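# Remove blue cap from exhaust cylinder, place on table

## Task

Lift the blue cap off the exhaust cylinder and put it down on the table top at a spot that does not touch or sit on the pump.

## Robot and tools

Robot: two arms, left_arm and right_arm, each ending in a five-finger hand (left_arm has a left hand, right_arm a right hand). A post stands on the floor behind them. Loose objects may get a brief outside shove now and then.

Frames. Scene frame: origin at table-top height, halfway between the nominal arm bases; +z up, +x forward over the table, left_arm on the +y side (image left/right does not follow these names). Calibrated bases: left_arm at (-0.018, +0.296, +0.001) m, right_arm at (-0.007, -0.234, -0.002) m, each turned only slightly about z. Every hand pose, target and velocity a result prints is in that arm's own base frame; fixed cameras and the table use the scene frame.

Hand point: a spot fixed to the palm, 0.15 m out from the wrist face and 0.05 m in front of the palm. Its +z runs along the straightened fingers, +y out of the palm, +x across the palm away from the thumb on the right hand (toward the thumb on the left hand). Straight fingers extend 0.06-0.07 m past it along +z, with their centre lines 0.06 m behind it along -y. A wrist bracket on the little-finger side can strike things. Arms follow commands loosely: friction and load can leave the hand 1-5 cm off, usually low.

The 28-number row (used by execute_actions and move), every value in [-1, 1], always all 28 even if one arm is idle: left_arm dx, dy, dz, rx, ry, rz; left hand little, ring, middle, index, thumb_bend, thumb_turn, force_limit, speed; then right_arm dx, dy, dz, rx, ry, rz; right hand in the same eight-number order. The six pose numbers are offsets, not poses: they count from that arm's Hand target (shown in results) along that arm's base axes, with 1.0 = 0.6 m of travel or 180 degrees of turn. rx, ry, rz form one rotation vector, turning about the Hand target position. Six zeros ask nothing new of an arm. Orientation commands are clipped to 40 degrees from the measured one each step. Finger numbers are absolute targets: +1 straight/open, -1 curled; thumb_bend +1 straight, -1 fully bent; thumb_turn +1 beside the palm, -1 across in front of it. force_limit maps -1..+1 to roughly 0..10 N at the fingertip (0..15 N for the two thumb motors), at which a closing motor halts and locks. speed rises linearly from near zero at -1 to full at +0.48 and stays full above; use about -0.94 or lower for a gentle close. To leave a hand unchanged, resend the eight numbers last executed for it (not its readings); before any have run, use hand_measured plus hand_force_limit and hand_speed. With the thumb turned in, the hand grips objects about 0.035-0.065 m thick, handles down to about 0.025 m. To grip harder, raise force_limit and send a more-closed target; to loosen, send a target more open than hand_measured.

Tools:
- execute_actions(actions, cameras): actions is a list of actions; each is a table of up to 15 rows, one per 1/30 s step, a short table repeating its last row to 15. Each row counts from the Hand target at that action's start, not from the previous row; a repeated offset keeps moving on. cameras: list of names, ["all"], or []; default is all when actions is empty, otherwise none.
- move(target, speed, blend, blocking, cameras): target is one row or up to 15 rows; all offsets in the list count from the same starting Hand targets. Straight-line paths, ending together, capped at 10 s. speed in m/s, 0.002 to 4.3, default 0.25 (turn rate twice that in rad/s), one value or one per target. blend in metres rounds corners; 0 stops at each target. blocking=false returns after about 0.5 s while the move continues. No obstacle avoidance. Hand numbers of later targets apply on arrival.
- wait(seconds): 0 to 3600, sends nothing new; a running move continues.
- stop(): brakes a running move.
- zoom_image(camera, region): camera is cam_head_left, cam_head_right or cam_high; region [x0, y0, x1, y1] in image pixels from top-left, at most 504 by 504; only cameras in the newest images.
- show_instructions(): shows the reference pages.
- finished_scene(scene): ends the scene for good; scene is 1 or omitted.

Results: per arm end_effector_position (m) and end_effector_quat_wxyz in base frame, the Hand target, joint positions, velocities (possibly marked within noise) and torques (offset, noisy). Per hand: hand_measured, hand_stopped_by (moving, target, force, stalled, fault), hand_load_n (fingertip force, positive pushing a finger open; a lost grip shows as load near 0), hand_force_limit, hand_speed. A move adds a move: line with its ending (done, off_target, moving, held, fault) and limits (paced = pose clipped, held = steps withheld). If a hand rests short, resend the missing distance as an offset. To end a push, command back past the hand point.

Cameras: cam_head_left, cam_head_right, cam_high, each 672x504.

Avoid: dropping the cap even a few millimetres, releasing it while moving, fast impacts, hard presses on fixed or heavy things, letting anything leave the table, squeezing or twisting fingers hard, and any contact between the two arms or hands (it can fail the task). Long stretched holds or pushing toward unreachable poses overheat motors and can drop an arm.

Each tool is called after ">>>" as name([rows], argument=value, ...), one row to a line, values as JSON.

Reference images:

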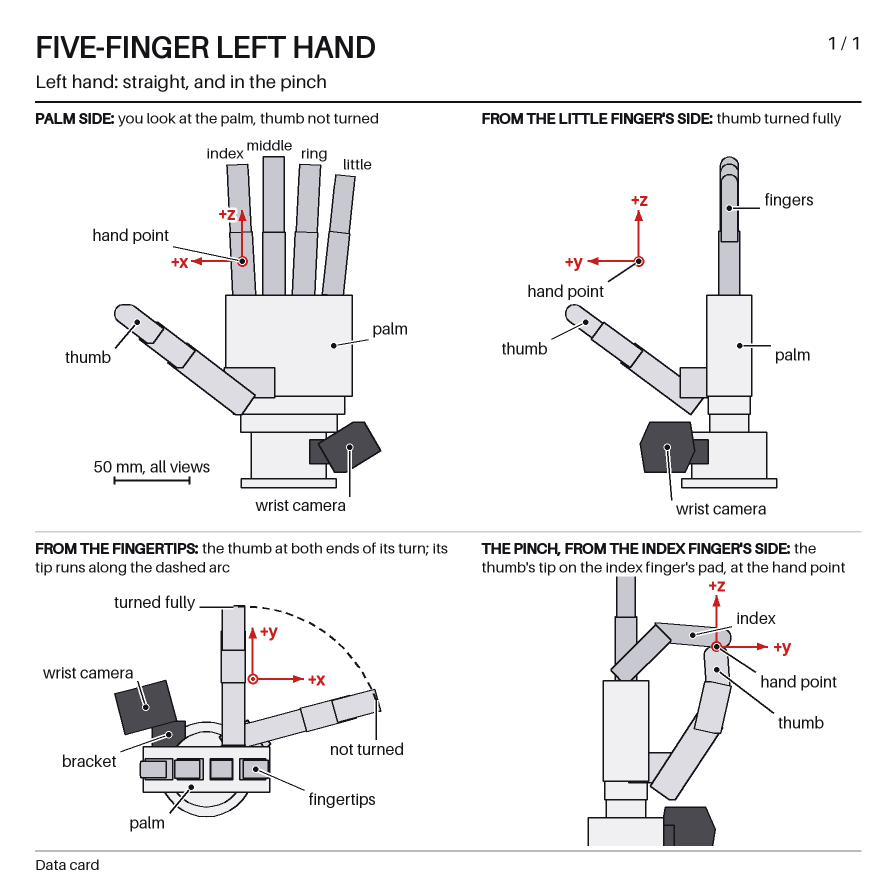

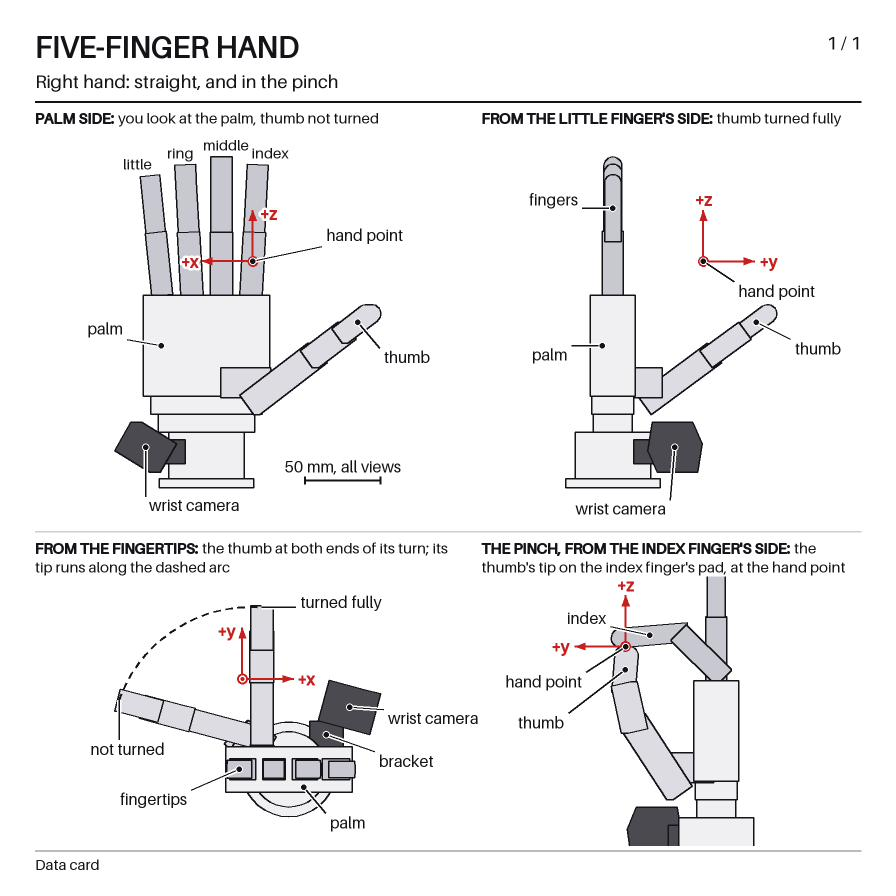

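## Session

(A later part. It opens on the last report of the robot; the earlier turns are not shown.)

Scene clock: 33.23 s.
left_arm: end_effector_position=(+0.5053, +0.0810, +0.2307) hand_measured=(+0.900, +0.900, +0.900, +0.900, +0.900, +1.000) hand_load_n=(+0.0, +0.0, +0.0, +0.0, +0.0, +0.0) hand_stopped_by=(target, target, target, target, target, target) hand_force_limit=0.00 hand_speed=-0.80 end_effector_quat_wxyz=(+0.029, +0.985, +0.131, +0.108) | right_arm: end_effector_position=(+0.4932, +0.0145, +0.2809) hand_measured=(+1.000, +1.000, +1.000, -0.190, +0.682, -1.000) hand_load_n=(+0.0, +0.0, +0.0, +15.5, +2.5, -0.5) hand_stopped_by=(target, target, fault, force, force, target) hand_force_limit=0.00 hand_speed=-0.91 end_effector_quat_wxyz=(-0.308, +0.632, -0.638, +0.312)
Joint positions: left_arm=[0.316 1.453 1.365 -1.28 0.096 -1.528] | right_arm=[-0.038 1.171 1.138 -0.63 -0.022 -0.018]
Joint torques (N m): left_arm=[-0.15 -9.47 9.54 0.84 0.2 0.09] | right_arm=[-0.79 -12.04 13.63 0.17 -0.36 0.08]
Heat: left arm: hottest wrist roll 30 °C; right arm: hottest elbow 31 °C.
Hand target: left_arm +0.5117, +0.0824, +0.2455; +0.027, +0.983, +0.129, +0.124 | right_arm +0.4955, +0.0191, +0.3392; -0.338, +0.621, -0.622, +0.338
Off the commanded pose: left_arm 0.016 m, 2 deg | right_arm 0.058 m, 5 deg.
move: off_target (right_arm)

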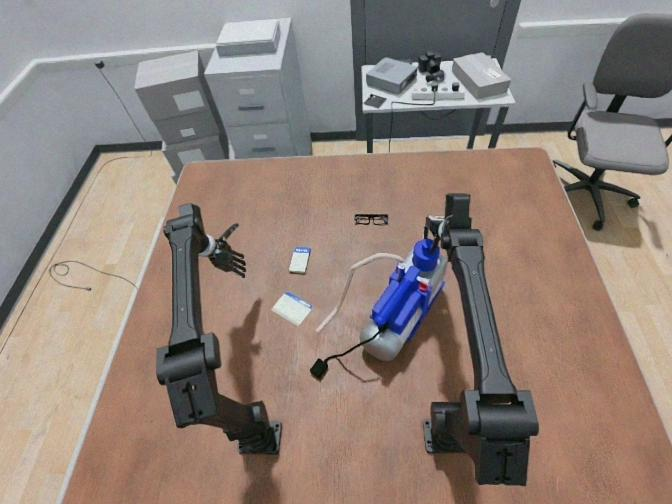

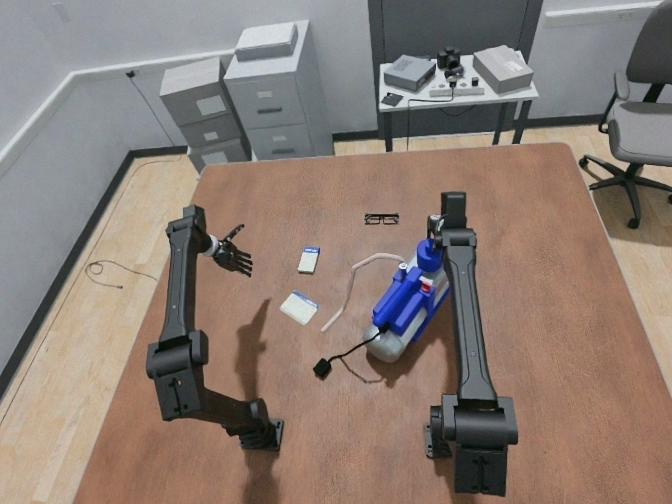

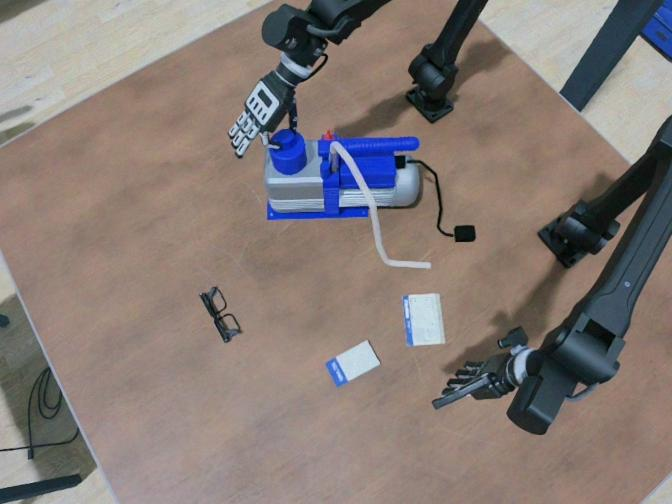

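>>> move(target=[0,0,0,0,0,0,0.9,0.9,0.9,0.9,0.9,1,0,-0.8,0,0,-0.067,0,0,0,1,1,0.8,-0.6,0.2,-1,0,-0.91], speed=0.05, cameras=["all"])

>>> zoom_image(camera="cam_high", region=[255, 125, 315, 185])

>>> zoom_image(camera="cam_head_left", region=[405, 235, 450, 280])

Scene clock: 34.53 s.
left_arm: end_effector_position=(+0.5053, +0.0810, +0.2307) hand_measured=(+0.900, +0.900, +0.900, +0.900, +0.900, +1.000) hand_load_n=(+0.0, +0.0, +0.0, +0.0, +0.0, +0.0) hand_stopped_by=(target, target, target, target, target, target) hand_force_limit=0.00 hand_speed=-0.80 end_effector_quat_wxyz=(+0.029, +0.985, +0.131, +0.108) | right_arm: end_effector_position=(+0.4945, +0.0147, +0.2794) hand_measured=(+1.000, +1.000, +1.000, -0.190, +0.682, -1.000) hand_load_n=(+0.0, +0.0, +0.0, +10.0, +5.0, -0.5) hand_stopped_by=(target, target, fault, force, force, target) hand_force_limit=0.00 hand_speed=-0.91 end_effector_quat_wxyz=(-0.320, +0.627, -0.632, +0.324)
Joint positions: left_arm=[0.316 1.453 1.365 -1.28 0.096 -1.528] | right_arm=[-0.038 1.154 1.105 -0.576 -0.022 -0.018]
Joint torques (N m): left_arm=[-0.15 -9.35 9.54 0.83 0.21 0.08] | right_arm=[-0.97 -10.23 8.85 1.99 -0.34 0.1]
Heat: left arm: hottest wrist roll 30 °C; right arm: hottest elbow 31 °C.
Hand target: left_arm +0.5117, +0.0824, +0.2455; +0.027, +0.983, +0.129, +0.124 | right_arm +0.4956, +0.0191, +0.2991; -0.338, +0.621, -0.622, +0.338
Off the commanded pose: left_arm 0.016 m, 2 deg | right_arm 0.020 m, 3 deg.
move: off_target (right_arm)

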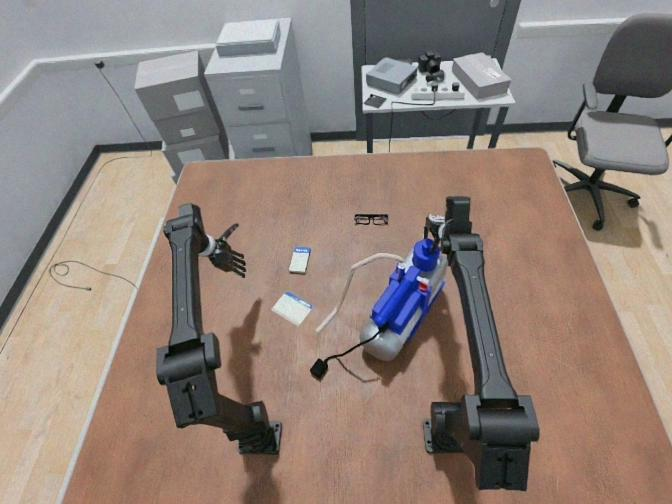

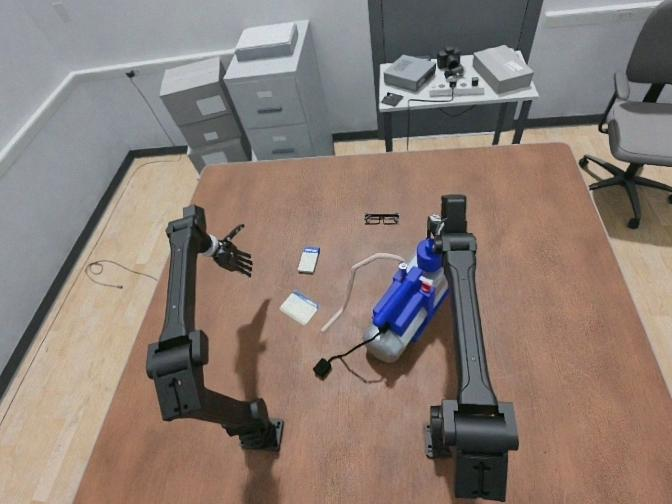

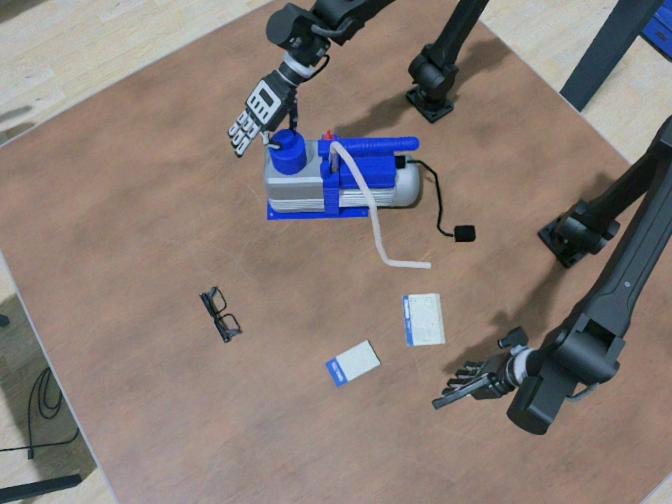

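Scaled by 8.400 from the camera's image (finer frame: 960x720).

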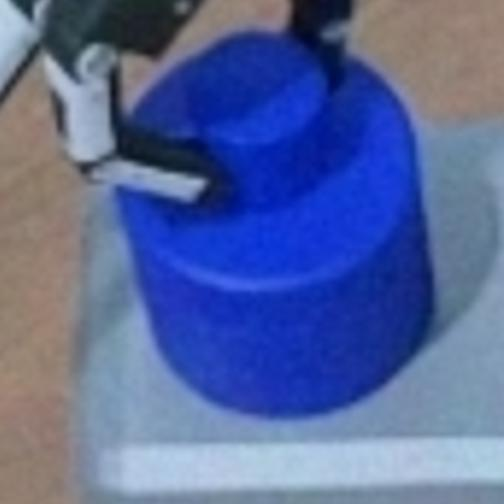

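Scaled by 11.200 from the camera's image (finer frame: 960x720).

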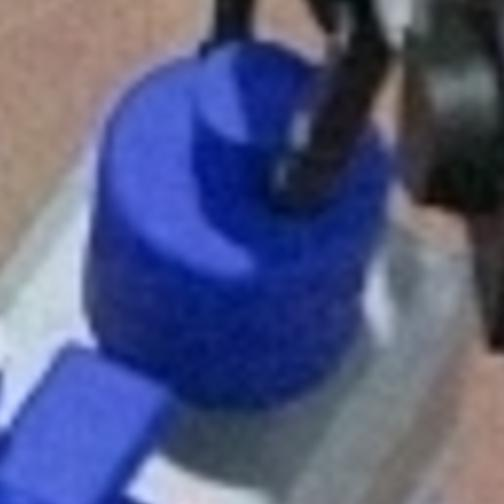

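>>> zoom_image(camera="cam_high", region=[310, 110, 430, 230])

>>> zoom_image(camera="cam_head_left", region=[350, 240, 470, 370])

>>> zoom_image(camera="cam_head_right", region=[350, 240, 470, 370])

Scaled by 4.200 from the camera's image (finer frame: 960x720).

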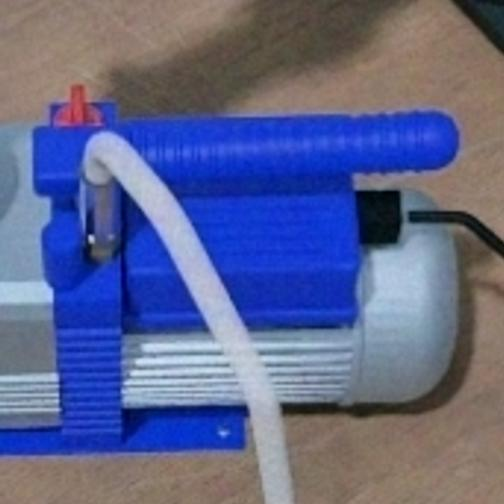

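Scaled by 3.877 from the camera's image (finer frame: 960x720).

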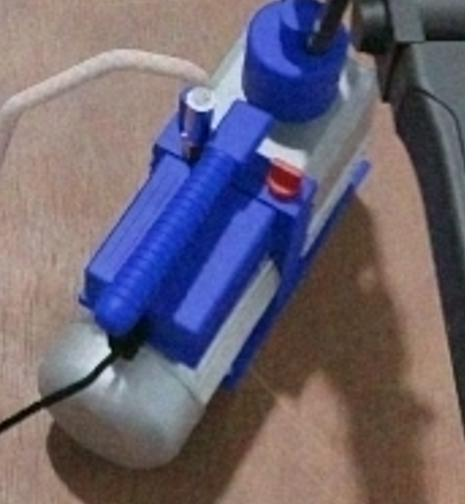

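Scaled by 3.877 from the camera's image (finer frame: 960x720).

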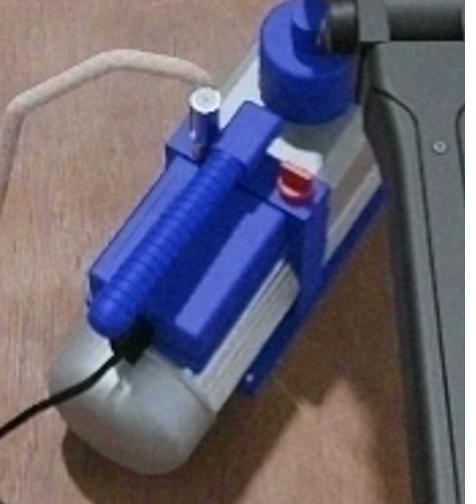

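>>> move([
  [0,0,0,0,0,0,0.9,0.9,0.9,0.9,0.9,1,0,-0.8,0,0,-0.0167,0,0,0,1,1,0.8,-0.6,0.2,-1,0,-0.91],
  [0,0,0,0,0,0,0.9,0.9,0.9,0.9,0.9,1,0,-0.8,0,0,-0.0167,0,0,0,1,1,0.8,0.2,1,-1,0,-0.4],
  [0,0,0,0,0,0,0.9,0.9,0.9,0.9,0.9,1,0,-0.8,0,0,0.065,0,0,0,1,1,0.8,0.2,1,-1,0,-0.4],
  [0,0,0,0,0,0,0.9,0.9,0.9,0.9,0.9,1,0,-0.8,-0.033,0.018,0.065,0,0.022,0,1,0.8,0.8,0.8,1,-1,0,-0.4],
], speed=0.08, cameras=["all"])

>>> zoom_image(camera="cam_high", region=[235, 95, 325, 185])

>>> zoom_image(camera="cam_head_left", region=[390, 210, 460, 280])

Scene clock: 39.53 s.
left_arm: end_effector_position=(+0.5053, +0.0810, +0.2307) hand_measured=(+0.900, +0.900, +0.900, +0.900, +0.900, +1.000) hand_load_n=(+0.0, -0.5, +0.0, +0.0, +0.0, +0.0) hand_stopped_by=(target, target, target, target, target, target) hand_force_limit=0.00 hand_speed=-0.80 end_effector_quat_wxyz=(+0.029, +0.985, +0.131, +0.108) | right_arm: end_effector_position=(+0.4686, +0.0260, +0.3037) hand_measured=(+1.000, +0.800, +1.000, +0.800, +1.000, -1.000) hand_load_n=(+0.0, +0.0, +0.0, +0.0, -0.5, +0.0) hand_stopped_by=(target, target, fault, target, target, target) hand_force_limit=0.00 hand_speed=-0.40 end_effector_quat_wxyz=(-0.295, +0.642, -0.641, +0.299)
Joint positions: left_arm=[0.316 1.453 1.365 -1.28 0.096 -1.528] | right_arm=[-0.009 1.13 1.186 -0.76 -0.003 -0.009]
Joint torques (N m): left_arm=[-0.15 -9.41 9.54 0.83 0.21 0.08] | right_arm=[-0.85 -8.64 12.07 1.07 -0.14 0.15]
Heat: left arm: hottest wrist roll 30 °C; right arm: hottest elbow 32 °C.
Hand target: left_arm +0.5117, +0.0824, +0.2455; +0.027, +0.983, +0.129, +0.124 | right_arm +0.4758, +0.0299, +0.3378; -0.316, +0.632, -0.633, +0.316
Off the commanded pose: left_arm 0.016 m, 2 deg | right_arm 0.035 m, 3 deg.
move: off_target (right_arm); target 2's new numbers were sent with right_arm's hand 0.011 m and 2 deg from that target; target 4's new numbers were sent with right_arm's hand 0.035 m and 3 deg from that target

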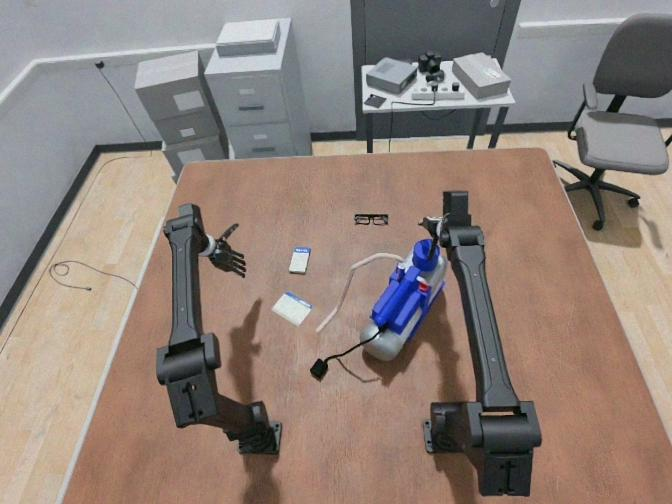

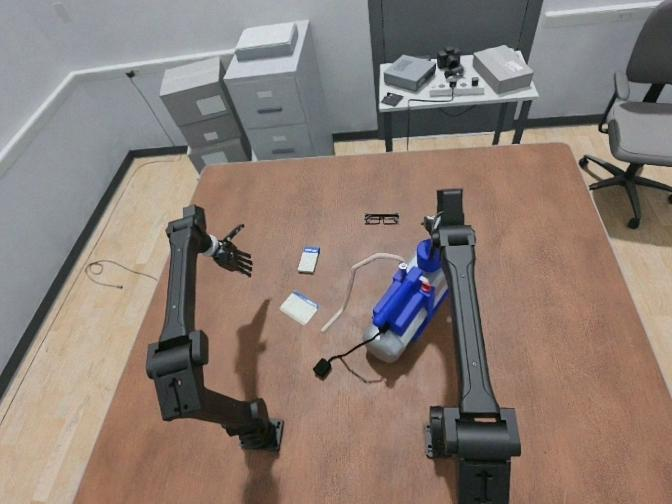

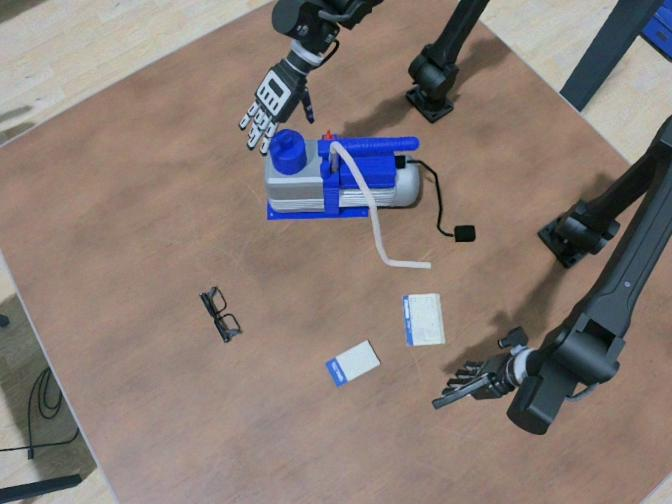

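Scaled by 5.600 from the camera's image (finer frame: 960x720).

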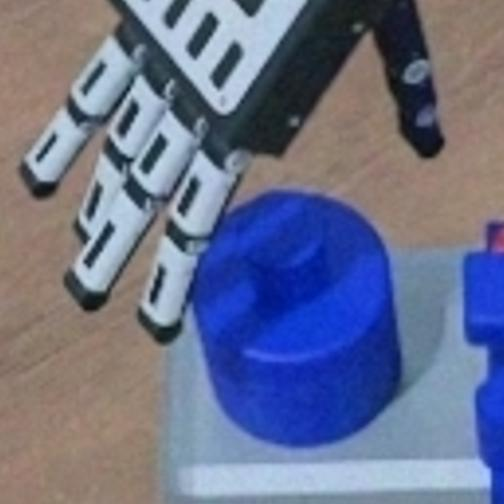

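Scaled by 7.200 from the camera's image (finer frame: 960x720).

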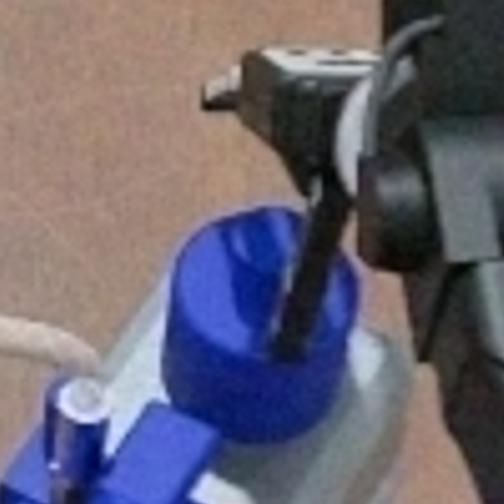

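>>> move(target=[0,0,0,0,0,0,0.9,0.9,0.9,0.9,0.9,1,0,-0.8,0.002,0.01,-0.1417,0,0,0,1,0.8,0.8,0.8,1,-1,0,-0.4], speed=0.06, cameras=["all"])

>>> zoom_image(camera="cam_high", region=[235, 95, 325, 185])

>>> zoom_image(camera="cam_head_left", region=[390, 210, 460, 280])

Scene clock: 41.60 s.
left_arm: end_effector_position=(+0.5053, +0.0810, +0.2307) hand_measured=(+0.900, +0.900, +0.900, +0.900, +0.900, +1.000) hand_load_n=(+0.0, +0.0, +0.0, +0.0, +0.0, +0.0) hand_stopped_by=(target, target, target, target, target, target) hand_force_limit=0.00 hand_speed=-0.80 end_effector_quat_wxyz=(+0.029, +0.985, +0.131, +0.108) | right_arm: end_effector_position=(+0.4731, +0.0314, +0.2448) hand_measured=(+1.000, +0.800, +1.000, +0.800, +1.000, -1.000) hand_load_n=(+0.0, +0.0, +0.0, +0.0, +0.0, +0.0) hand_stopped_by=(target, target, fault, target, target, target) hand_force_limit=0.00 hand_speed=-0.40 end_effector_quat_wxyz=(-0.305, +0.637, -0.636, +0.310)
Joint positions: left_arm=[0.316 1.453 1.365 -1.28 0.096 -1.528] | right_arm=[0.007 1.127 1.014 -0.557 0.011 0.001]
Joint torques (N m): left_arm=[-0.03 -9.41 9.52 0.84 0.2 0.08] | right_arm=[-0.62 -8.41 8.69 1.89 -0.13 0.16]
Heat: left arm: hottest wrist roll 30 °C; right arm: hottest elbow 32 °C.
Hand target: left_arm +0.5117, +0.0824, +0.2455; +0.027, +0.983, +0.129, +0.124 | right_arm +0.4770, +0.0359, +0.2529; -0.316, +0.632, -0.633, +0.316
Off the commanded pose: left_arm 0.016 m, 2 deg | right_arm 0.010 m, 2 deg.
move: done

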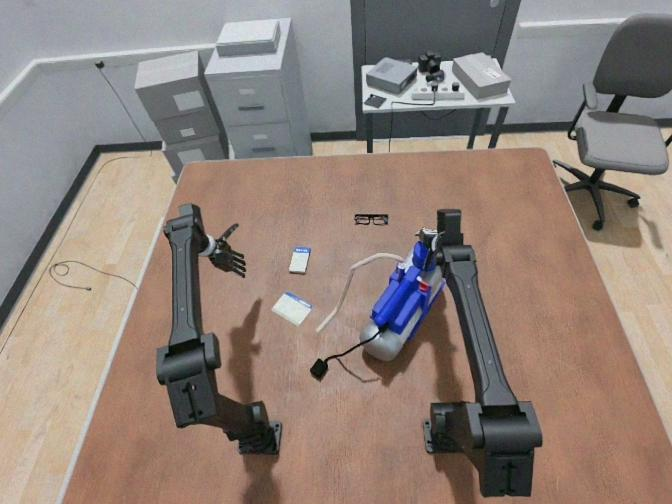

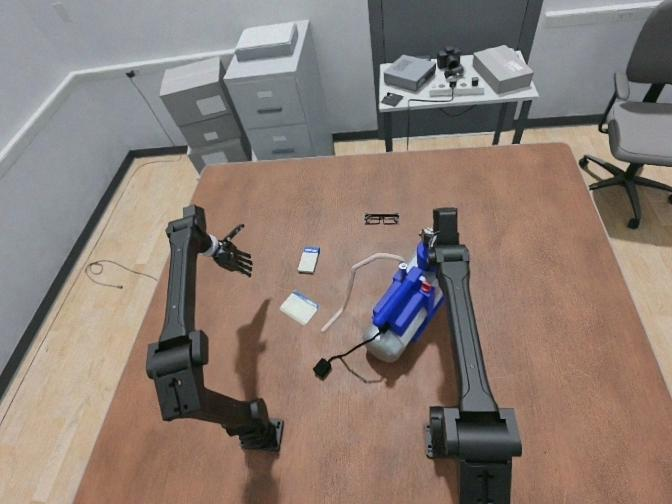

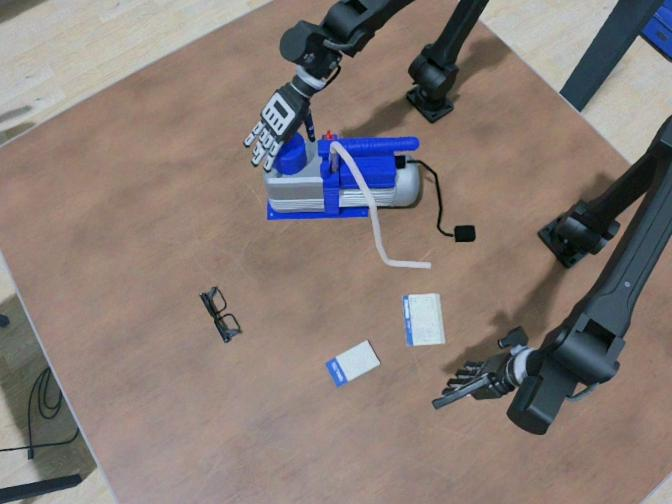

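Scaled by 5.600 from the camera's image (finer frame: 960x720).

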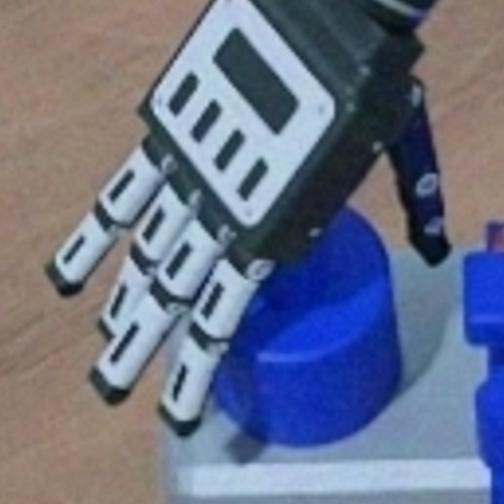

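Scaled by 7.200 from the camera's image (finer frame: 960x720).

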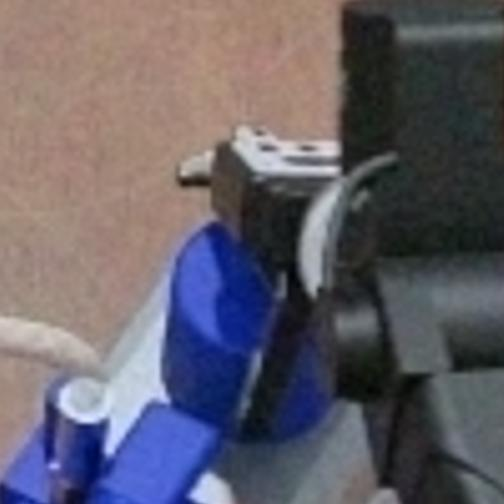

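>>> move(target=[0,0,0,0,0,0,0.9,0.9,0.9,0.9,0.9,1,0,-0.8,0,0,0,0,0,0,1,-0.2,0.8,0.0,0.3,-1,0.5,-0.9], speed=0.06, cameras=["all"])

>>> zoom_image(camera="cam_high", region=[235, 95, 325, 185])

>>> zoom_image(camera="cam_head_left", region=[390, 210, 460, 280])

Scene clock: 43.63 s.
left_arm: end_effector_position=(+0.5053, +0.0810, +0.2307) hand_measured=(+0.900, +0.900, +0.900, +0.900, +0.900, +1.000) hand_load_n=(+0.0, +0.0, +0.0, +0.0, +0.0, +0.0) hand_stopped_by=(target, target, target, target, target, target) hand_force_limit=0.00 hand_speed=-0.80 end_effector_quat_wxyz=(+0.029, +0.985, +0.131, +0.108) | right_arm: end_effector_position=(+0.4779, +0.0318, +0.2479) hand_measured=(+1.000, +0.346, +1.000, +0.346, +0.776, -1.000) hand_load_n=(+0.0, +7.5, +0.0, +7.5, +12.0, +0.5) hand_stopped_by=(target, force, fault, force, force, target) hand_force_limit=0.50 hand_speed=-0.90 end_effector_quat_wxyz=(-0.312, +0.633, -0.634, +0.316)
Joint positions: left_arm=[0.316 1.453 1.365 -1.28 0.096 -1.528] | right_arm=[0.007 1.129 1.014 -0.536 0.012 0.004]
Joint torques (N m): left_arm=[-0.09 -9.41 9.52 0.83 0.21 0.08] | right_arm=[-1.08 -8.35 8.64 1.11 -0.15 0.13]
Heat: left arm: hottest wrist roll 30 °C; right arm: hottest elbow 32 °C.
Hand target: left_arm +0.5117, +0.0824, +0.2455; +0.027, +0.983, +0.129, +0.124 | right_arm +0.4769, +0.0359, +0.2529; -0.316, +0.632, -0.633, +0.316
Off the commanded pose: left_arm 0.016 m, 2 deg | right_arm 0.006 m, 0 deg.
move: done

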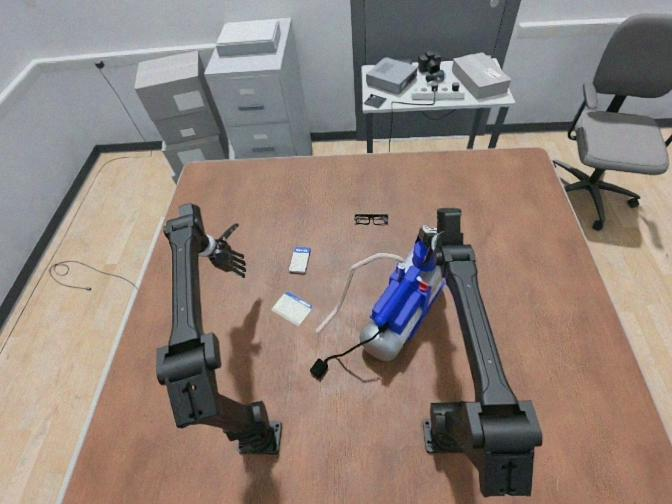

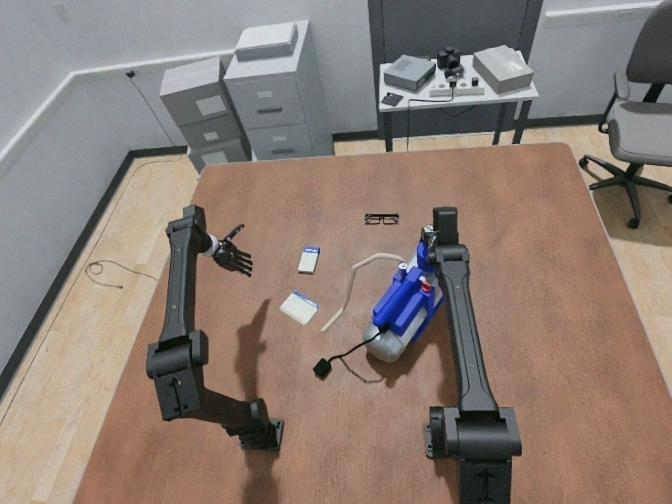

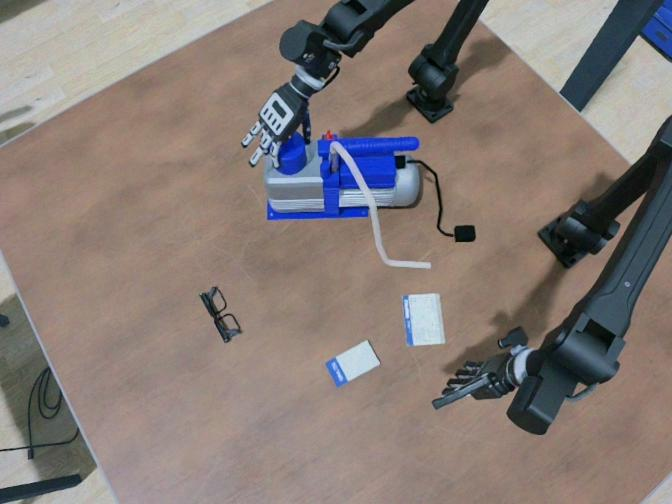

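Scaled by 5.600 from the camera's image (finer frame: 960x720).

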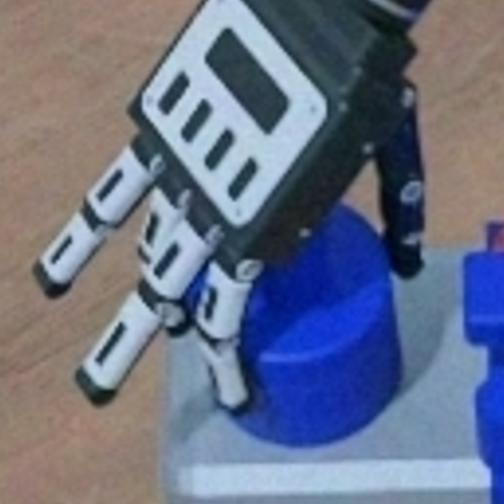

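Scaled by 7.200 from the camera's image (finer frame: 960x720).

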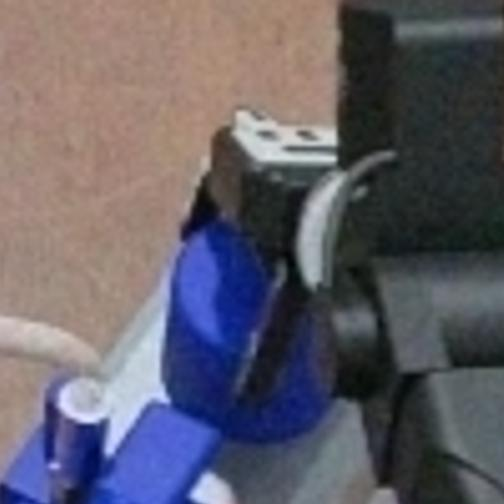

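>>> move(target=[0,0,0,0,0,0,0.9,0.9,0.9,0.9,0.9,1,0,-0.8,0.004,-0.003,0.08,0,-0.015,0,1,-0.2,0.8,0.0,0.3,-1,0.5,-0.9], speed=0.06, cameras=["all"])

>>> zoom_image(camera="cam_high", region=[235, 95, 325, 185])

>>> zoom_image(camera="cam_head_left", region=[390, 210, 460, 280])

Scene clock: 44.93 s.
left_arm: end_effector_position=(+0.5053, +0.0810, +0.2307) hand_measured=(+0.900, +0.900, +0.900, +0.900, +0.900, +1.000) hand_load_n=(+0.0, +0.0, +0.0, +0.0, +0.0, +0.0) hand_stopped_by=(target, target, target, target, target, target) hand_force_limit=0.00 hand_speed=-0.80 end_effector_quat_wxyz=(+0.029, +0.985, +0.131, +0.108) | right_arm: end_effector_position=(+0.4775, +0.0318, +0.2508) hand_measured=(+1.000, +0.346, +1.000, +0.346, +0.776, -1.000) hand_load_n=(+0.0, +10.0, +0.0, +9.5, +10.0, +2.0) hand_stopped_by=(target, force, fault, force, force, target) hand_force_limit=0.50 hand_speed=-0.90 end_effector_quat_wxyz=(-0.307, +0.635, -0.637, +0.311)
Joint positions: left_arm=[0.316 1.453 1.365 -1.28 0.096 -1.528] | right_arm=[0.007 1.136 1.035 -0.567 0.012 0.004]
Joint torques (N m): left_arm=[-0.09 -9.41 9.54 0.83 0.21 0.08] | right_arm=[-1.08 -11.22 12.9 -0.06 -0.3 0.11]
Heat: left arm: hottest wrist roll 30 °C; right arm: hottest elbow 32 °C.
Hand target: left_arm +0.5117, +0.0824, +0.2455; +0.027, +0.983, +0.129, +0.124 | right_arm +0.4794, +0.0341, +0.3010; -0.331, +0.624, -0.625, +0.331
Off the commanded pose: left_arm 0.016 m, 2 deg | right_arm 0.050 m, 4 deg.
move: off_target (right_arm)

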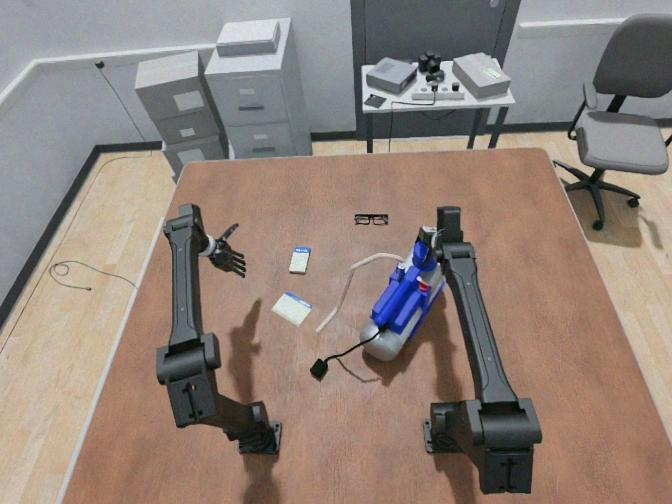

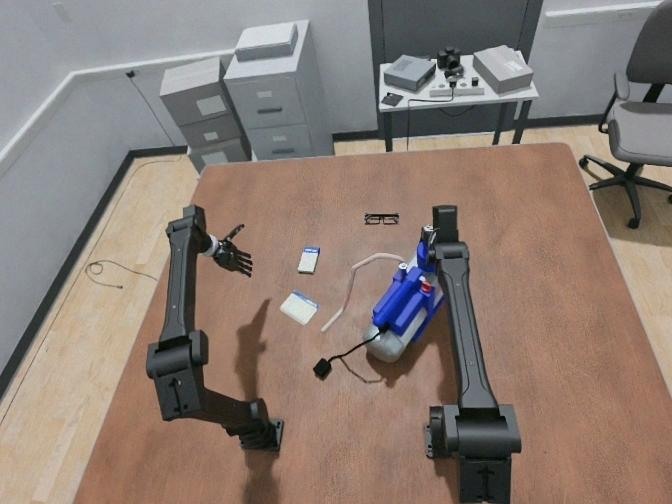

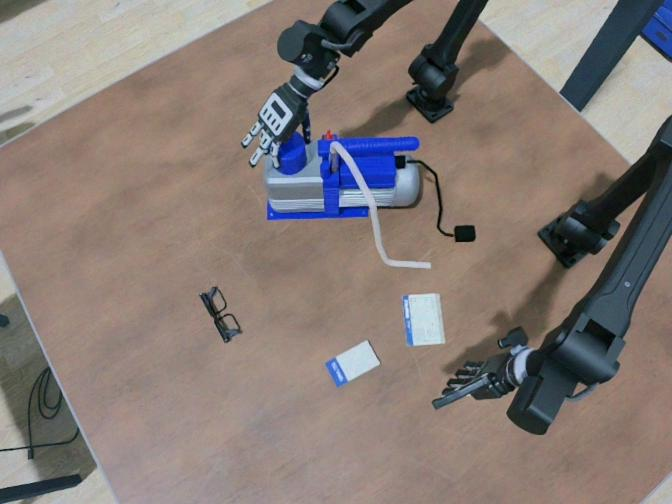

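Scaled by 5.600 from the camera's image (finer frame: 960x720).

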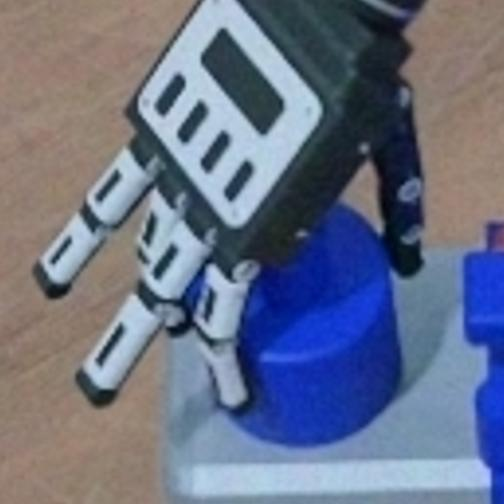

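Scaled by 7.200 from the camera's image (finer frame: 960x720).

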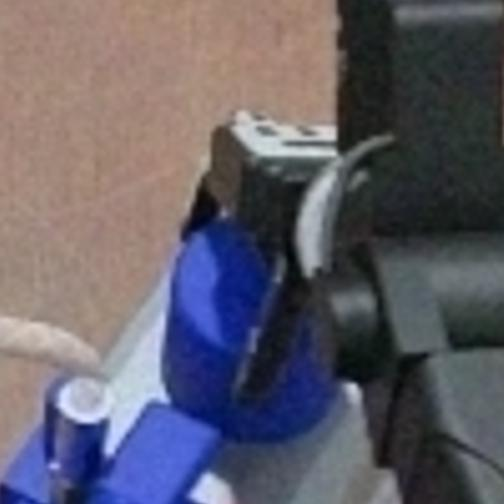

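>>> move(target=[0,0,0,0,0,0,0.9,0.9,0.9,0.9,0.9,1,0,-0.8,-0.0058,0.001,0,0,0,0.0556,1,-0.2,0.8,0.0,0.3,-1,0.5,-0.9], speed=0.1, cameras=["all"])

>>> zoom_image(camera="cam_high", region=[235, 95, 325, 185])

>>> zoom_image(camera="cam_head_left", region=[390, 210, 460, 280])

Scene clock: 46.60 s.
left_arm: end_effector_position=(+0.5053, +0.0810, +0.2307) hand_measured=(+0.900, +0.900, +0.900, +0.900, +0.900, +1.000) hand_load_n=(+0.0, +0.0, +0.0, -0.5, +0.0, +0.0) hand_stopped_by=(target, target, target, target, target, target) hand_force_limit=0.00 hand_speed=-0.80 end_effector_quat_wxyz=(+0.029, +0.985, +0.131, +0.108) | right_arm: end_effector_position=(+0.4747, +0.0329, +0.2592) hand_measured=(+1.000, +0.348, +1.000, +0.346, +0.776, -1.000) hand_load_n=(+0.0, +11.0, +0.0, +6.5, +8.0, +3.5) hand_stopped_by=(target, force, fault, force, force, target) hand_force_limit=0.50 hand_speed=-0.90 end_effector_quat_wxyz=(-0.339, +0.681, -0.583, +0.285)
Joint positions: left_arm=[0.316 1.453 1.365 -1.28 0.096 -1.528] | right_arm=[-0.046 1.139 1.054 -0.578 -0.167 -0.119]
Joint torques (N m): left_arm=[-0.09 -9.47 9.54 0.83 0.21 0.08] | right_arm=[-1.61 -10.58 12.45 0.02 -0.83 -0.01]
Heat: left arm: hottest wrist roll 30 °C; right arm: hottest elbow 33 °C.
Hand target: left_arm +0.5117, +0.0824, +0.2455; +0.027, +0.983, +0.129, +0.124 | right_arm +0.4759, +0.0346, +0.3009; -0.359, +0.677, -0.568, +0.301
Off the commanded pose: left_arm 0.016 m, 2 deg | right_arm 0.042 m, 3 deg.
move: off_target (right_arm)

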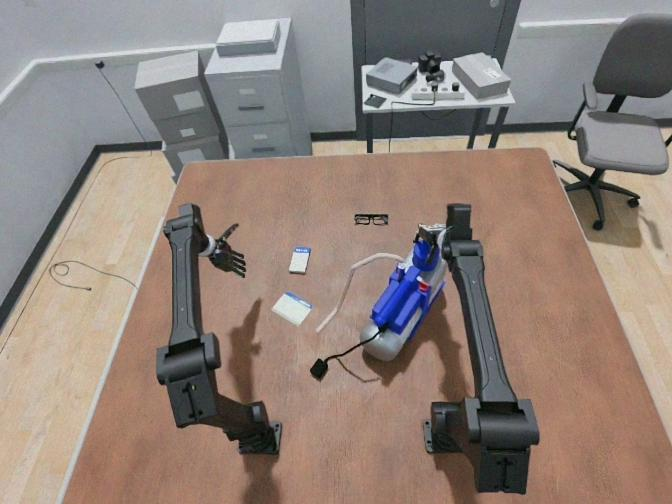

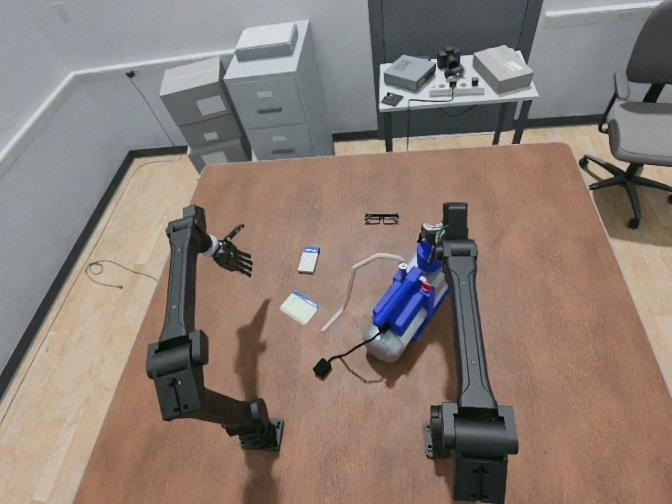

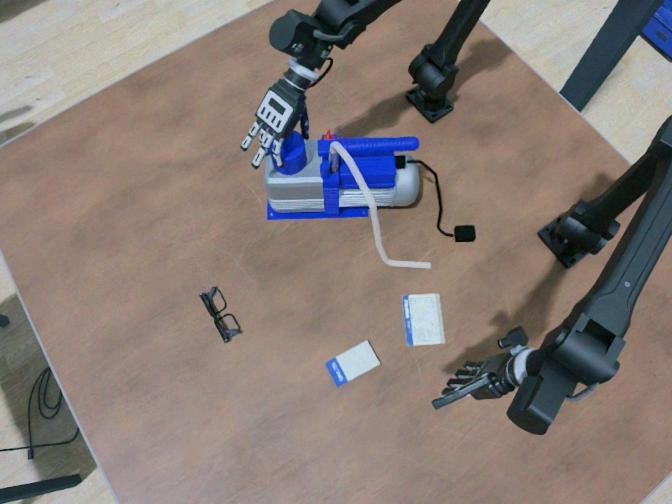

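Scaled by 5.600 from the camera's image (finer frame: 960x720).

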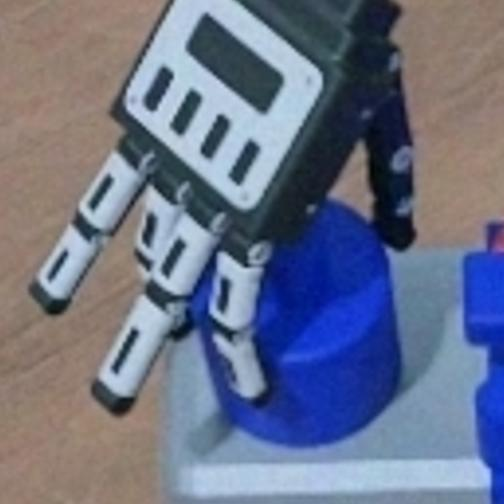

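Scaled by 7.200 from the camera's image (finer frame: 960x720).

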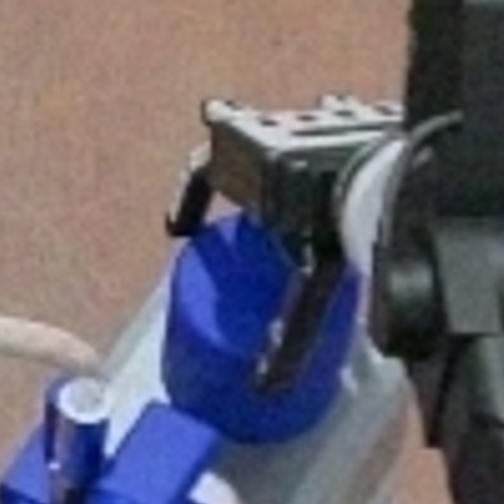

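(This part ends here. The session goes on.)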